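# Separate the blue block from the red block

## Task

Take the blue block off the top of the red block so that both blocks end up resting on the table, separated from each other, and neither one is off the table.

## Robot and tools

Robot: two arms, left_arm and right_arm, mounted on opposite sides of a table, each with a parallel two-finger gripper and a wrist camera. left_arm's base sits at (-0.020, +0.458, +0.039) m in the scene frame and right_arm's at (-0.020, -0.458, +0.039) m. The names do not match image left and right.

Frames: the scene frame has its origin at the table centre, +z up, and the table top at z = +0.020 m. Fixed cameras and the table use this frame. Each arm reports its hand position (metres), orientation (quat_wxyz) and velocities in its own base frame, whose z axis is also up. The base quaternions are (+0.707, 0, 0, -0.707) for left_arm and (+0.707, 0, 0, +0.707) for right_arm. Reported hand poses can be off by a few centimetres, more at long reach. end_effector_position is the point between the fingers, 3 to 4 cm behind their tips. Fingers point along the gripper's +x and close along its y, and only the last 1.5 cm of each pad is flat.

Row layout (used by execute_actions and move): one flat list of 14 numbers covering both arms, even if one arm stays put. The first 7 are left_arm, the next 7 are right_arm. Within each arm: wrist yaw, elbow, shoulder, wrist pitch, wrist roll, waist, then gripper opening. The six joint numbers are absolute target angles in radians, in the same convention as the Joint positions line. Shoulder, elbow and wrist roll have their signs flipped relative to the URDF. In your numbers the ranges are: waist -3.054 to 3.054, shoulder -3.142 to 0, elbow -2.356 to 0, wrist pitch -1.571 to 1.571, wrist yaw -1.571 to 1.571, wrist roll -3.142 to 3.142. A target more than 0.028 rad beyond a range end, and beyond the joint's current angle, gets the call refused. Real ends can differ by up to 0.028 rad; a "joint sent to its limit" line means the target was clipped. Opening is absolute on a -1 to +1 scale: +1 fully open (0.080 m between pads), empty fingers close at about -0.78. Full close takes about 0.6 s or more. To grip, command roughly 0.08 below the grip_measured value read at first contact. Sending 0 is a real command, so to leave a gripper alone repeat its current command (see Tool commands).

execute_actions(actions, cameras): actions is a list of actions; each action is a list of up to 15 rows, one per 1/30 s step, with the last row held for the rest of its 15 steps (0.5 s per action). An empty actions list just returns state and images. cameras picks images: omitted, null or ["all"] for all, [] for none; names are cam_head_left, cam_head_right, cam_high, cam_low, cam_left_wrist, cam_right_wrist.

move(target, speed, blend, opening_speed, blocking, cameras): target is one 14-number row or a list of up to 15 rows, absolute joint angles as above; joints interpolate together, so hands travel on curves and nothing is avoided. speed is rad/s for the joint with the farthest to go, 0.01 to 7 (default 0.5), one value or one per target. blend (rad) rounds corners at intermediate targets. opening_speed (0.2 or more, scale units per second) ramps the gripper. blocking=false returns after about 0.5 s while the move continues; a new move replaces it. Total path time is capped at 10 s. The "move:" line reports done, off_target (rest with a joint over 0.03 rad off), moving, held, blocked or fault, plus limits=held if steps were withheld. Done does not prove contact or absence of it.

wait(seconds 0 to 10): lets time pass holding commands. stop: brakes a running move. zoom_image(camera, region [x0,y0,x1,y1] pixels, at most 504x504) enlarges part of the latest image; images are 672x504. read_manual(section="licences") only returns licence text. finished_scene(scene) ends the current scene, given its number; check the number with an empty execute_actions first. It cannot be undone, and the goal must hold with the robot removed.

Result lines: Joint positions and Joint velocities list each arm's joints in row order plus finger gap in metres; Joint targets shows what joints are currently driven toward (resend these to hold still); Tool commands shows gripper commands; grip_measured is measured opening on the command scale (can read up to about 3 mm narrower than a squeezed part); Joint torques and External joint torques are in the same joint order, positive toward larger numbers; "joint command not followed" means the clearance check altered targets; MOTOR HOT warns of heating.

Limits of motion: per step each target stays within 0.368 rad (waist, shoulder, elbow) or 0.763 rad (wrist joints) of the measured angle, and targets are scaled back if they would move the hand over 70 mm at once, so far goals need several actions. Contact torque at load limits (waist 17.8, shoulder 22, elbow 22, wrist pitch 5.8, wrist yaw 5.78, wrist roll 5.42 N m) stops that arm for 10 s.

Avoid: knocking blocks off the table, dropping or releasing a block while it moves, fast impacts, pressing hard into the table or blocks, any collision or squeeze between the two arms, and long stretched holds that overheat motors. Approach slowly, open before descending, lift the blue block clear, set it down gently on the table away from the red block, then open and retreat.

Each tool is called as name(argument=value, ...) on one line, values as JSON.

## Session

execute_actions(actions=[])

Scene clock: 0.00 s.
left_arm: end_effector_position=(+0.1205, -0.0092, +0.1517) grip_measured=+0.989 end_effector_quat_wxyz=(+0.839, +0.126, +0.528, -0.035) | right_arm: end_effector_position=(+0.3088, -0.3677, +0.2907) grip_measured=+1.000 end_effector_quat_wxyz=(+0.849, +0.038, -0.089, -0.520)
Joint names: [wrist yaw, elbow, shoulder, wrist pitch, wrist roll, waist]
Joint positions: left_arm=[-0.225 -0.749 -0.582 -1.33 0.075 -0.357 0.08] | right_arm=[0.338 -0.988 -1.64 0.77 -0.12 -0.768 0.08]
Joint velocities: within noise
Joint torques (N m): no reading
External joint torques (N m): no reading
Heat: left arm: hottest wrist yaw 35 °C (+0.0 °C/min); right arm: hottest wrist pitch 37 °C (+0.0 °C/min).
Joint targets: left_arm=[-0.226 -0.749 -0.581 -1.329 0.075 -0.357] | right_arm=[0.338 -0.992 -1.635 0.772 -0.120 -0.768]
Tool commands: left_gripper/opening=+0.988879 right_gripper/opening=+1.0
camera_calibration:
cam_left_wrist: T_world_to_cam=[[-0.222588, -0.958082, -0.180369, 0.0556842], [-0.971235, 0.233974, -0.0442481, 0.153123], [0.084595, 0.165332, -0.982603, 0.219416], [0, 0, 0, 1]] pos_world=[0.142551, -0.018753, 0.232418]
cam_right_wrist: T_world_to_cam=[[-0.883101, -0.447179, -0.141998, 0.158743], [-0.000789159, 0.304065, -0.952651, 0.409715], [0.469182, -0.841175, -0.268873, -0.303403], [0, 0, 0, 1]] pos_world=[0.282861, -0.308809, 0.33128]

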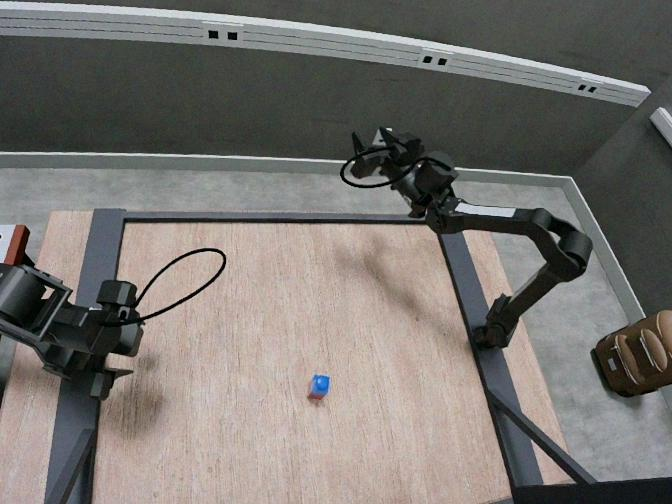

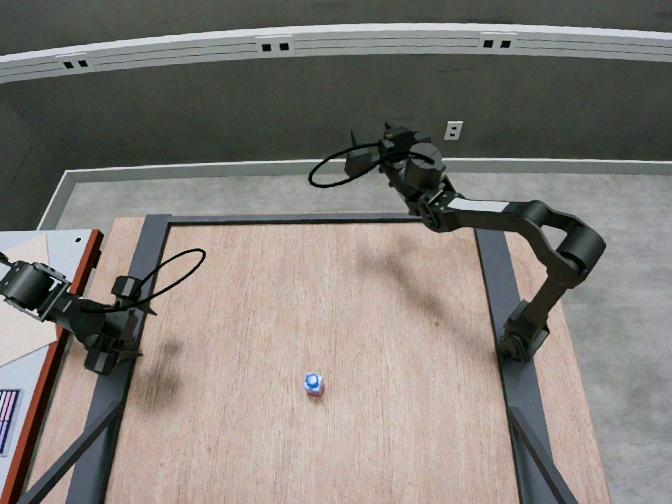

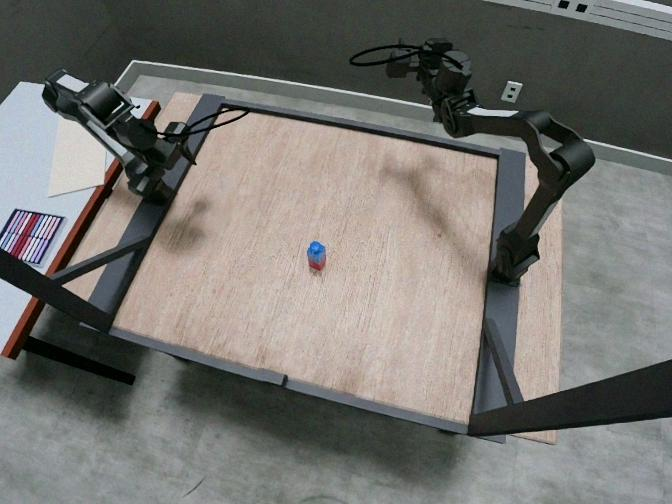

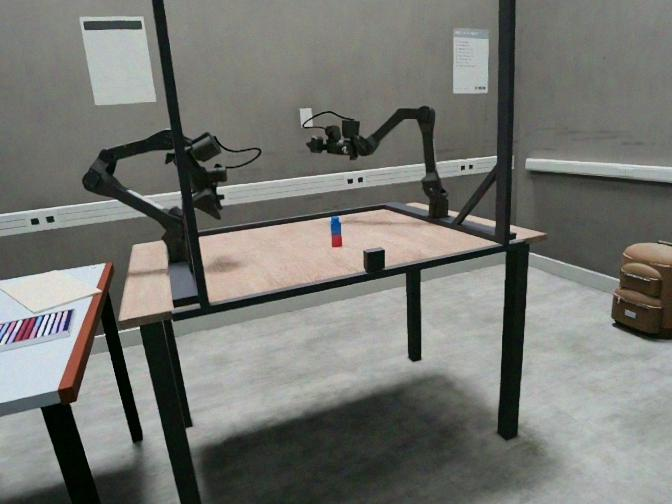

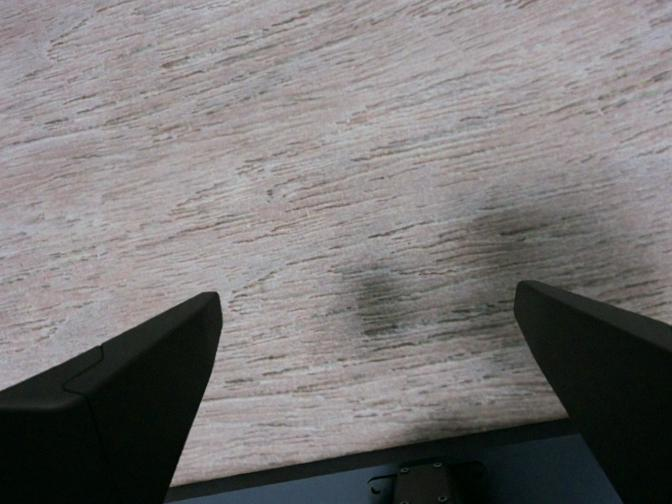

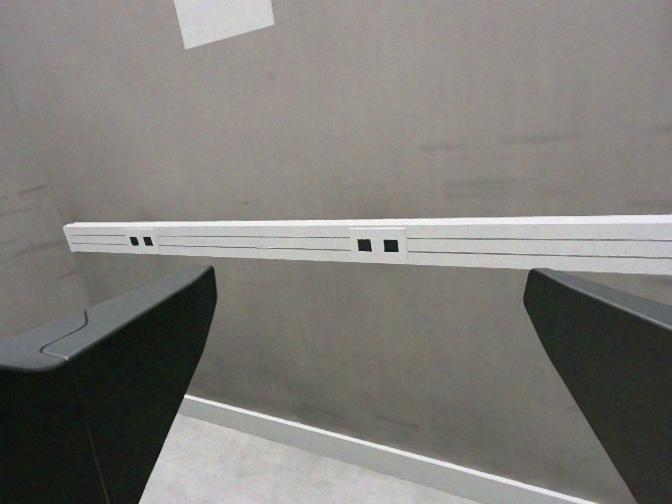

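zoom_image(camera="cam_head_right", region=[294, 364, 334, 404])

zoom_image(camera="cam_high", region=[297, 235, 337, 275])

zoom_image(camera="cam_head_left", region=[299, 368, 339, 408])

Scaled by 12.600.

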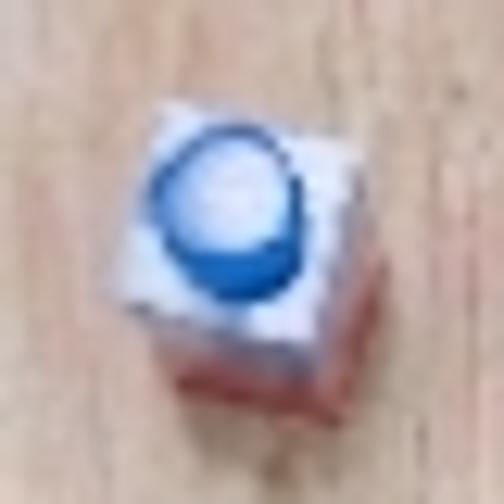

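Scaled by 12.600.

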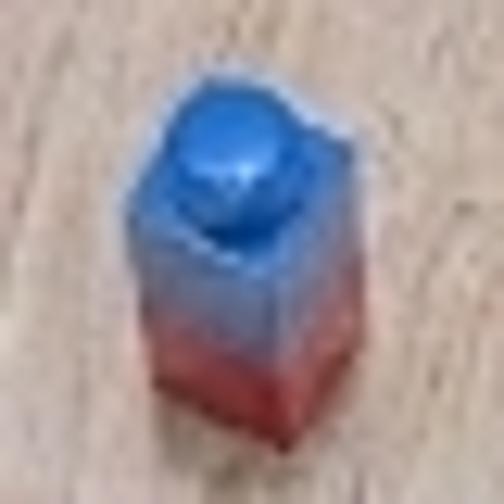

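Scaled by 12.600.

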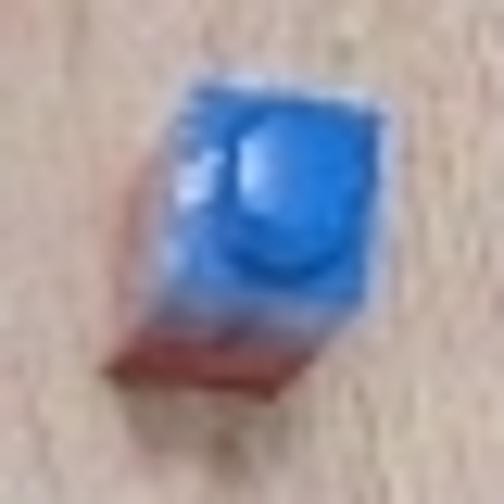

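move(target=[0.19,-0.431,-1.986,1.199,-0.07,-0.059,1,0,-0.202,-1.164,0.613,0,0,1], speed=1.4, cameras=["cam_left_wrist","cam_right_wrist"])

Scene clock: 5.93 s.
left_arm: end_effector_position=(+0.3931, -0.0527, +0.0321) grip_measured=+0.989 end_effector_quat_wxyz=(+0.978, +0.021, +0.164, -0.128) | right_arm: end_effector_position=(+0.3111, -0.0017, +0.1040) grip_measured=+1.000 end_effector_quat_wxyz=(+0.984, +0.002, +0.176, -0.004)
Joint names: [wrist yaw, elbow, shoulder, wrist pitch, wrist roll, waist]
Joint positions: left_arm=[0.186 -0.439 -1.973 1.196 -0.063 -0.063 0.08] | right_arm=[0.004 -0.207 -1.173 0.613 -0.004 -0.004 0.08]
Joint torques (N m): left_arm=[0.2 -2.64 4.38 2.39 -0.25 0.41] | right_arm=[-0.11 -4.98 3.98 1.98 0.16 0.37]
External joint torques (N m): left_arm=[0.15 0.67 -1.98 0.66 -0.24 0.45] | right_arm=[-0.11 0.48 1.32 0.37 0.16 0.37]
Heat: left arm: hottest wrist yaw 35 °C (+0.0 °C/min); right arm: hottest wrist pitch 38 °C (+10.1 °C/min).
Joint targets: left_arm=[0.190 -0.431 -1.986 1.199 -0.070 -0.059] | right_arm=[0.000 -0.202 -1.164 0.613 0.000 0.000]
move: done
camera_calibration:
cam_left_wrist: T_world_to_cam=[[-0.272659, -0.961794, -0.0246745, 0.0675872], [-0.623937, 0.196285, -0.756422, 0.307041], [0.732366, -0.19085, -0.653618, -0.197832], [0, 0, 0, 1]] pos_world=[0.354888, -0.0330188, 0.104614]
cam_right_wrist: T_world_to_cam=[[-0.0116669, -0.999786, 0.0171085, 0.00928779], [-0.67373, -0.0047832, -0.738962, 0.307137], [0.738886, -0.0201479, -0.67353, -0.0871363], [0, 0, 0, 1]] pos_world=[0.27142, 0.00899929, 0.168115]
Images, in order (width x height): cam_left_wrist 672x504, cam_right_wrist 672x504.

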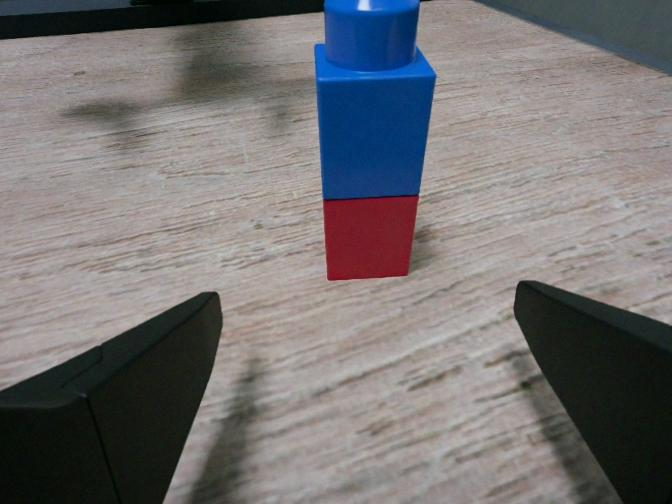

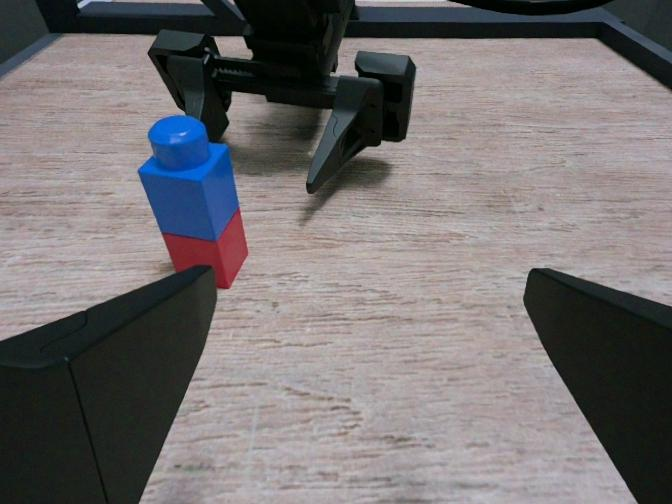

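move(target=[[0.12,-0.731,-2.176,1.094,-0.044,-0.134,1,0,-0.202,-1.164,0.613,0,0,1],[0.12,-0.731,-2.176,1.094,-0.044,-0.134,-0.26,0,-0.202,-1.164,0.613,0,0,1]], speed=0.5, opening_speed=1.5, cameras=["cam_left_wrist","cam_right_wrist"])

Scene clock: 10.00 s.
left_arm: end_effector_position=(+0.4564, -0.0791, +0.0145) grip_measured=-0.126 end_effector_quat_wxyz=(+0.977, +0.024, +0.168, -0.130) | right_arm: end_effector_position=(+0.3111, -0.0017, +0.1040) grip_measured=+1.000 end_effector_quat_wxyz=(+0.984, +0.002, +0.176, -0.004)
Joint names: [wrist yaw, elbow, shoulder, wrist pitch, wrist roll, waist]
Joint positions: left_arm=[0.125 -0.722 -2.161 1.094 -0.048 -0.131 0.029] | right_arm=[0.004 -0.207 -1.173 0.613 -0.004 -0.004 0.08]
Joint torques (N m): left_arm=[-0.15 -4.91 5.83 2.13 0.14 -0.11] | right_arm=[-0.1 -4.9 3.91 2.02 0.16 0.29]
External joint torques (N m): left_arm=[-0.17 -1.1 -2.31 0.4 0.15 -0.15] | right_arm=[-0.1 0.6 1.21 0.38 0.16 0.29]
Heat: left arm: hottest wrist pitch 35 °C (+6.0 °C/min); right arm: hottest wrist pitch 39 °C (+12.0 °C/min).
Joint targets: left_arm=[0.120 -0.731 -2.176 1.094 -0.044 -0.134] | right_arm=[0.000 -0.202 -1.164 0.613 0.000 0.000]
move: done
camera_calibration:
cam_left_wrist: T_world_to_cam=[[-0.278144, -0.960078, -0.0297705, 0.0617775], [-0.628607, 0.205373, -0.750117, 0.341164], [0.726285, -0.189926, -0.660635, -0.257828], [0, 0, 0, 1]] pos_world=[0.418898, -0.0597231, 0.0874216]
cam_right_wrist: T_world_to_cam=[[-0.0116669, -0.999786, 0.0171085, 0.00928779], [-0.67373, -0.0047832, -0.738962, 0.307137], [0.738886, -0.0201479, -0.67353, -0.0871363], [0, 0, 0, 1]] pos_world=[0.27142, 0.00899929, 0.168115]
Images, in order (width x height): cam_left_wrist 672x504, cam_right_wrist 672x504.

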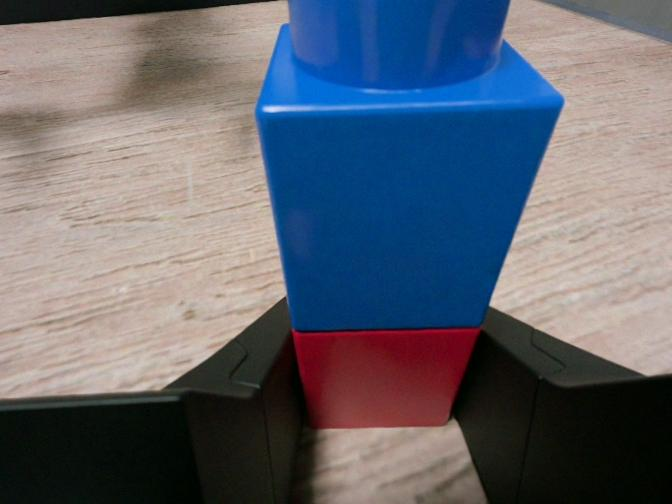

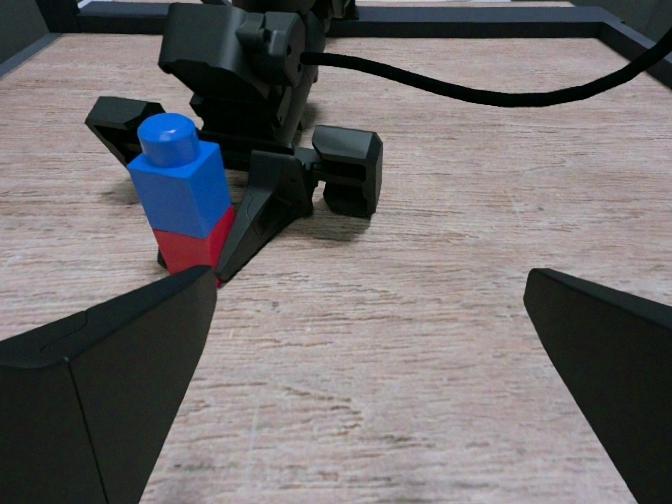

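move(target=[[0.12,-0.731,-2.116,1.034,-0.044,-0.134,-0.26,0,-0.202,-1.164,0.613,0,0,1],[0,-0.595,-1.843,0.899,0,0,-0.26,0,-0.202,-1.164,0.613,0,0,1],[0,-0.595,-1.843,0.899,0,0,-0.26,0,-0.727,-1.742,0.666,0,0,1],[0,-0.595,-1.843,0.899,0,0,-0.26,0,-0.727,-1.742,0.666,0,0,-0.26]], speed=[0.3,0.5,0.5,0.5], blend=[0.03,0.02,0,0], opening_speed=1.5, cameras=["cam_left_wrist","cam_right_wrist"])

Scene clock: 14.50 s.
left_arm: end_effector_position=(+0.4324, +0.0000, +0.0664) grip_measured=-0.126 end_effector_quat_wxyz=(+0.984, +0.002, +0.177, -0.001) | right_arm: end_effector_position=(+0.4469, +0.0003, +0.1097) grip_measured=-0.104 end_effector_quat_wxyz=(+0.984, +0.002, +0.179, +0.000)
Joint names: [wrist yaw, elbow, shoulder, wrist pitch, wrist roll, waist]
Joint positions: left_arm=[0.001 -0.603 -1.858 0.898 -0.003 0 0.029] | right_arm=[-0.001 -0.715 -1.736 0.662 -0.003 0 0.03]
Joint torques (N m): left_arm=[-0.04 -3.9 8.13 2.23 0.11 0.09] | right_arm=[0.06 -6.66 6.32 2.32 0.14 -0.08]
External joint torques (N m): left_arm=[-0.04 0.74 1.32 0.53 0.11 0.1] | right_arm=[0.06 -1.35 -0.19 0.69 0.15 -0.05]
Heat: left arm: hottest wrist pitch 36 °C (+8.3 °C/min); right arm: hottest wrist pitch 39 °C (+8.3 °C/min).
Joint targets: left_arm=[0.000 -0.595 -1.843 0.899 0.000 0.000] | right_arm=[0.000 -0.727 -1.742 0.666 0.000 0.000]
move: done
camera_calibration:
cam_left_wrist: T_world_to_cam=[[-0.0189268, -0.999402, -0.0289324, 0.0204745], [-0.671328, 0.0341473, -0.740374, 0.366612], [0.740919, 0.00541019, -0.671573, -0.196689], [0, 0, 0, 1]] pos_world=[0.392235, 0.0090076, 0.139931]
cam_right_wrist: T_world_to_cam=[[-0.00297052, -0.999869, 0.0159172, 0.00903886], [-0.678186, -0.00968311, -0.734826, 0.404345], [0.734884, -0.0129777, -0.678069, -0.181345], [0, 0, 0, 1]] pos_world=[0.407516, 0.0105996, 0.174015]
Images, in order (width x height): cam_left_wrist 672x504, cam_right_wrist 672x504.

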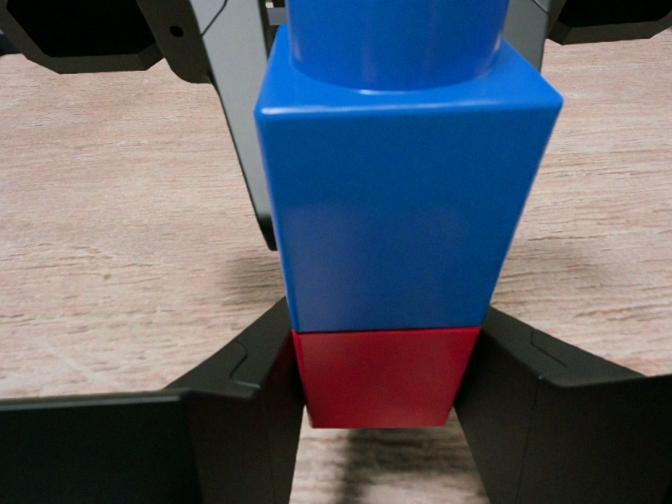

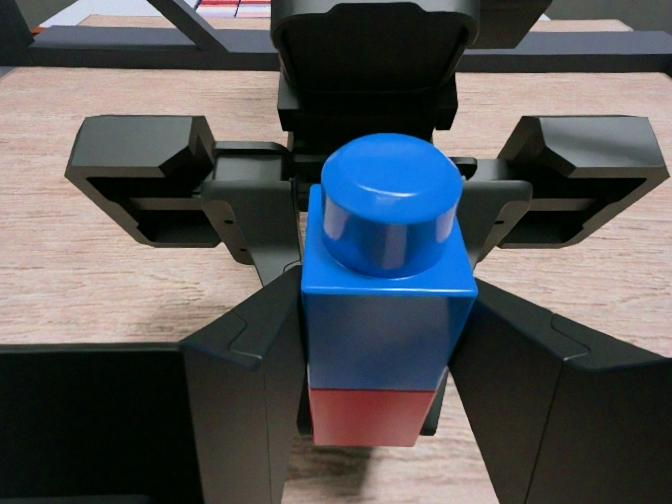

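move(target=[[0,-0.595,-1.843,0.899,0,0,-0.26,0,-0.816,-1.610,0.445,0,0,-0.26],[0,-0.286,-2.025,1.39,0,0,-0.26,0,-0.286,-1.984,1.348,0,0,-0.26],[0,-0.286,-2.076,1.438,0,0,-0.26,0,-0.286,-2.036,1.398,0,0,-0.26]], speed=[0.3,0.7,0.07], blend=[0.03,0,0], cameras=["cam_left_wrist","cam_right_wrist"])

Scene clock: 18.70 s.
left_arm: end_effector_position=(+0.3605, +0.0000, +0.0115) grip_measured=-0.126 end_effector_quat_wxyz=(+0.986, +0.002, +0.168, -0.001) | right_arm: end_effector_position=(+0.3596, +0.0002, +0.0139) grip_measured=-0.104 end_effector_quat_wxyz=(+0.985, +0.002, +0.174, +0.000)
Joint names: [wrist yaw, elbow, shoulder, wrist pitch, wrist roll, waist]
Joint positions: left_arm=[0.001 -0.292 -2.064 1.434 -0.003 0 0.029] | right_arm=[-0.001 -0.289 -2.03 1.393 -0.003 0 0.03]
Joint torques (N m): left_arm=[-0.03 -1.79 3.92 2.45 0.12 0.04] | right_arm=[0.04 -1.58 5.02 2.4 0.16 -0.13]
External joint torques (N m): left_arm=[-0.03 0.27 -1.8 0.71 0.12 0.05] | right_arm=[0.04 0.47 -0.26 0.77 0.16 -0.12]
Heat: left arm: hottest wrist pitch 36 °C (+6.4 °C/min); right arm: hottest wrist pitch 40 °C (+9.6 °C/min).
Joint targets: left_arm=[0.000 -0.286 -2.076 1.438 0.000 0.000] | right_arm=[0.000 -0.286 -2.036 1.398 0.000 0.000]
move: done
camera_calibration:
cam_left_wrist: T_world_to_cam=[[-0.0184067, -0.999402, -0.0292682, 0.0173392], [-0.657958, 0.0341492, -0.75228, 0.272949], [0.75283, 0.00541026, -0.658193, -0.184782], [0, 0, 0, 1]] pos_world=[0.319017, 0.0090076, 0.0842193]
cam_right_wrist: T_world_to_cam=[[-0.00342293, -0.999866, 0.0160162, 0.0104454], [-0.670612, -0.00958576, -0.741746, 0.272105], [0.7418, -0.0132796, -0.670489, -0.18472], [0, 0, 0, 1]] pos_world=[0.319538, 0.0105994, 0.0778128]
Images, in order (width x height): cam_left_wrist 672x504, cam_right_wrist 672x504.

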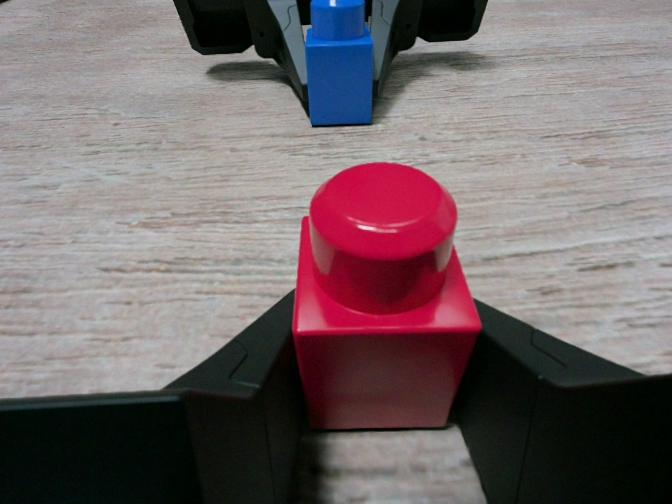

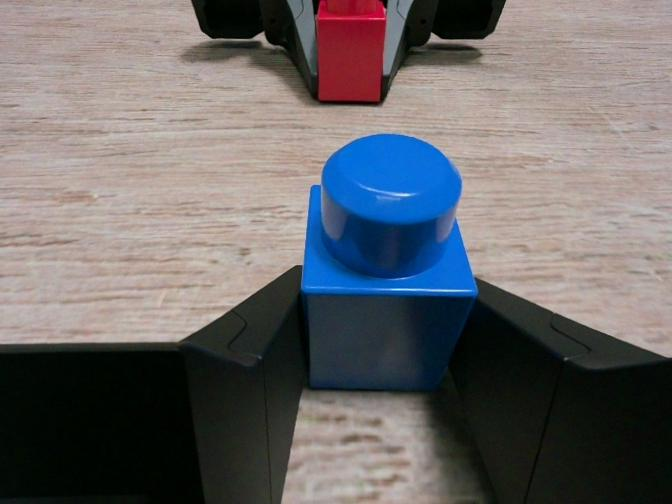

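Both sit essentially on the table; release.

move(target=[[0,-0.286,-2.077,1.439,0,0,1,0,-0.286,-2.039,1.401,0,0,1],[0,-0.202,-1.164,0.613,0,0,1,0,-0.202,-1.164,0.613,0,0,1]], opening_speed=1.2, speed=0.9, cameras=["cam_right_wrist"])

Scene clock: 22.20 s.
left_arm: end_effector_position=(+0.3127, +0.0000, +0.1065) grip_measured=+0.986 end_effector_quat_wxyz=(+0.985, +0.002, +0.172, -0.001) | right_arm: end_effector_position=(+0.3111, +0.0002, +0.1039) grip_measured=+1.000 end_effector_quat_wxyz=(+0.984, +0.002, +0.176, +0.000)
Joint names: [wrist yaw, elbow, shoulder, wrist pitch, wrist roll, waist]
Joint positions: left_arm=[0.001 -0.213 -1.174 0.614 -0.003 0 0.079] | right_arm=[-0.001 -0.207 -1.173 0.613 -0.003 0 0.08]
Joint torques (N m): left_arm=[-0.04 -4.72 3.42 2.08 0.14 0.02] | right_arm=[0.04 -4.92 4.08 1.93 0.18 -0.05]
External joint torques (N m): left_arm=[-0.04 1.23 0.52 0.33 0.15 0.02] | right_arm=[0.05 0.46 1.44 0.33 0.18 -0.06]
Heat: left arm: hottest wrist pitch 37 °C (+8.1 °C/min); right arm: hottest wrist pitch 40 °C (+8.1 °C/min).
Joint targets: left_arm=[0.000 -0.202 -1.164 0.613 0.000 0.000] | right_arm=[0.000 -0.202 -1.164 0.613 0.000 0.000]
move: done
camera_calibration:
cam_right_wrist: T_world_to_cam=[[-0.00334925, -0.999866, 0.0160331, 0.00871324], [-0.673964, -0.00958767, -0.738702, 0.307146], [0.738756, -0.0132798, -0.673842, -0.0871648], [0, 0, 0, 1]] pos_world=[0.271428, 0.0104993, 0.168014]
Images, in order (width x height): cam_right_wrist 672x504.

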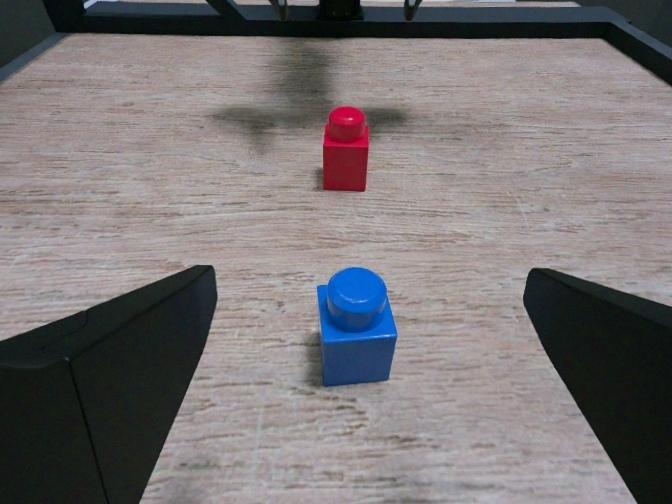

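finished_scene(scene=3)

The scene is finished: the task was done.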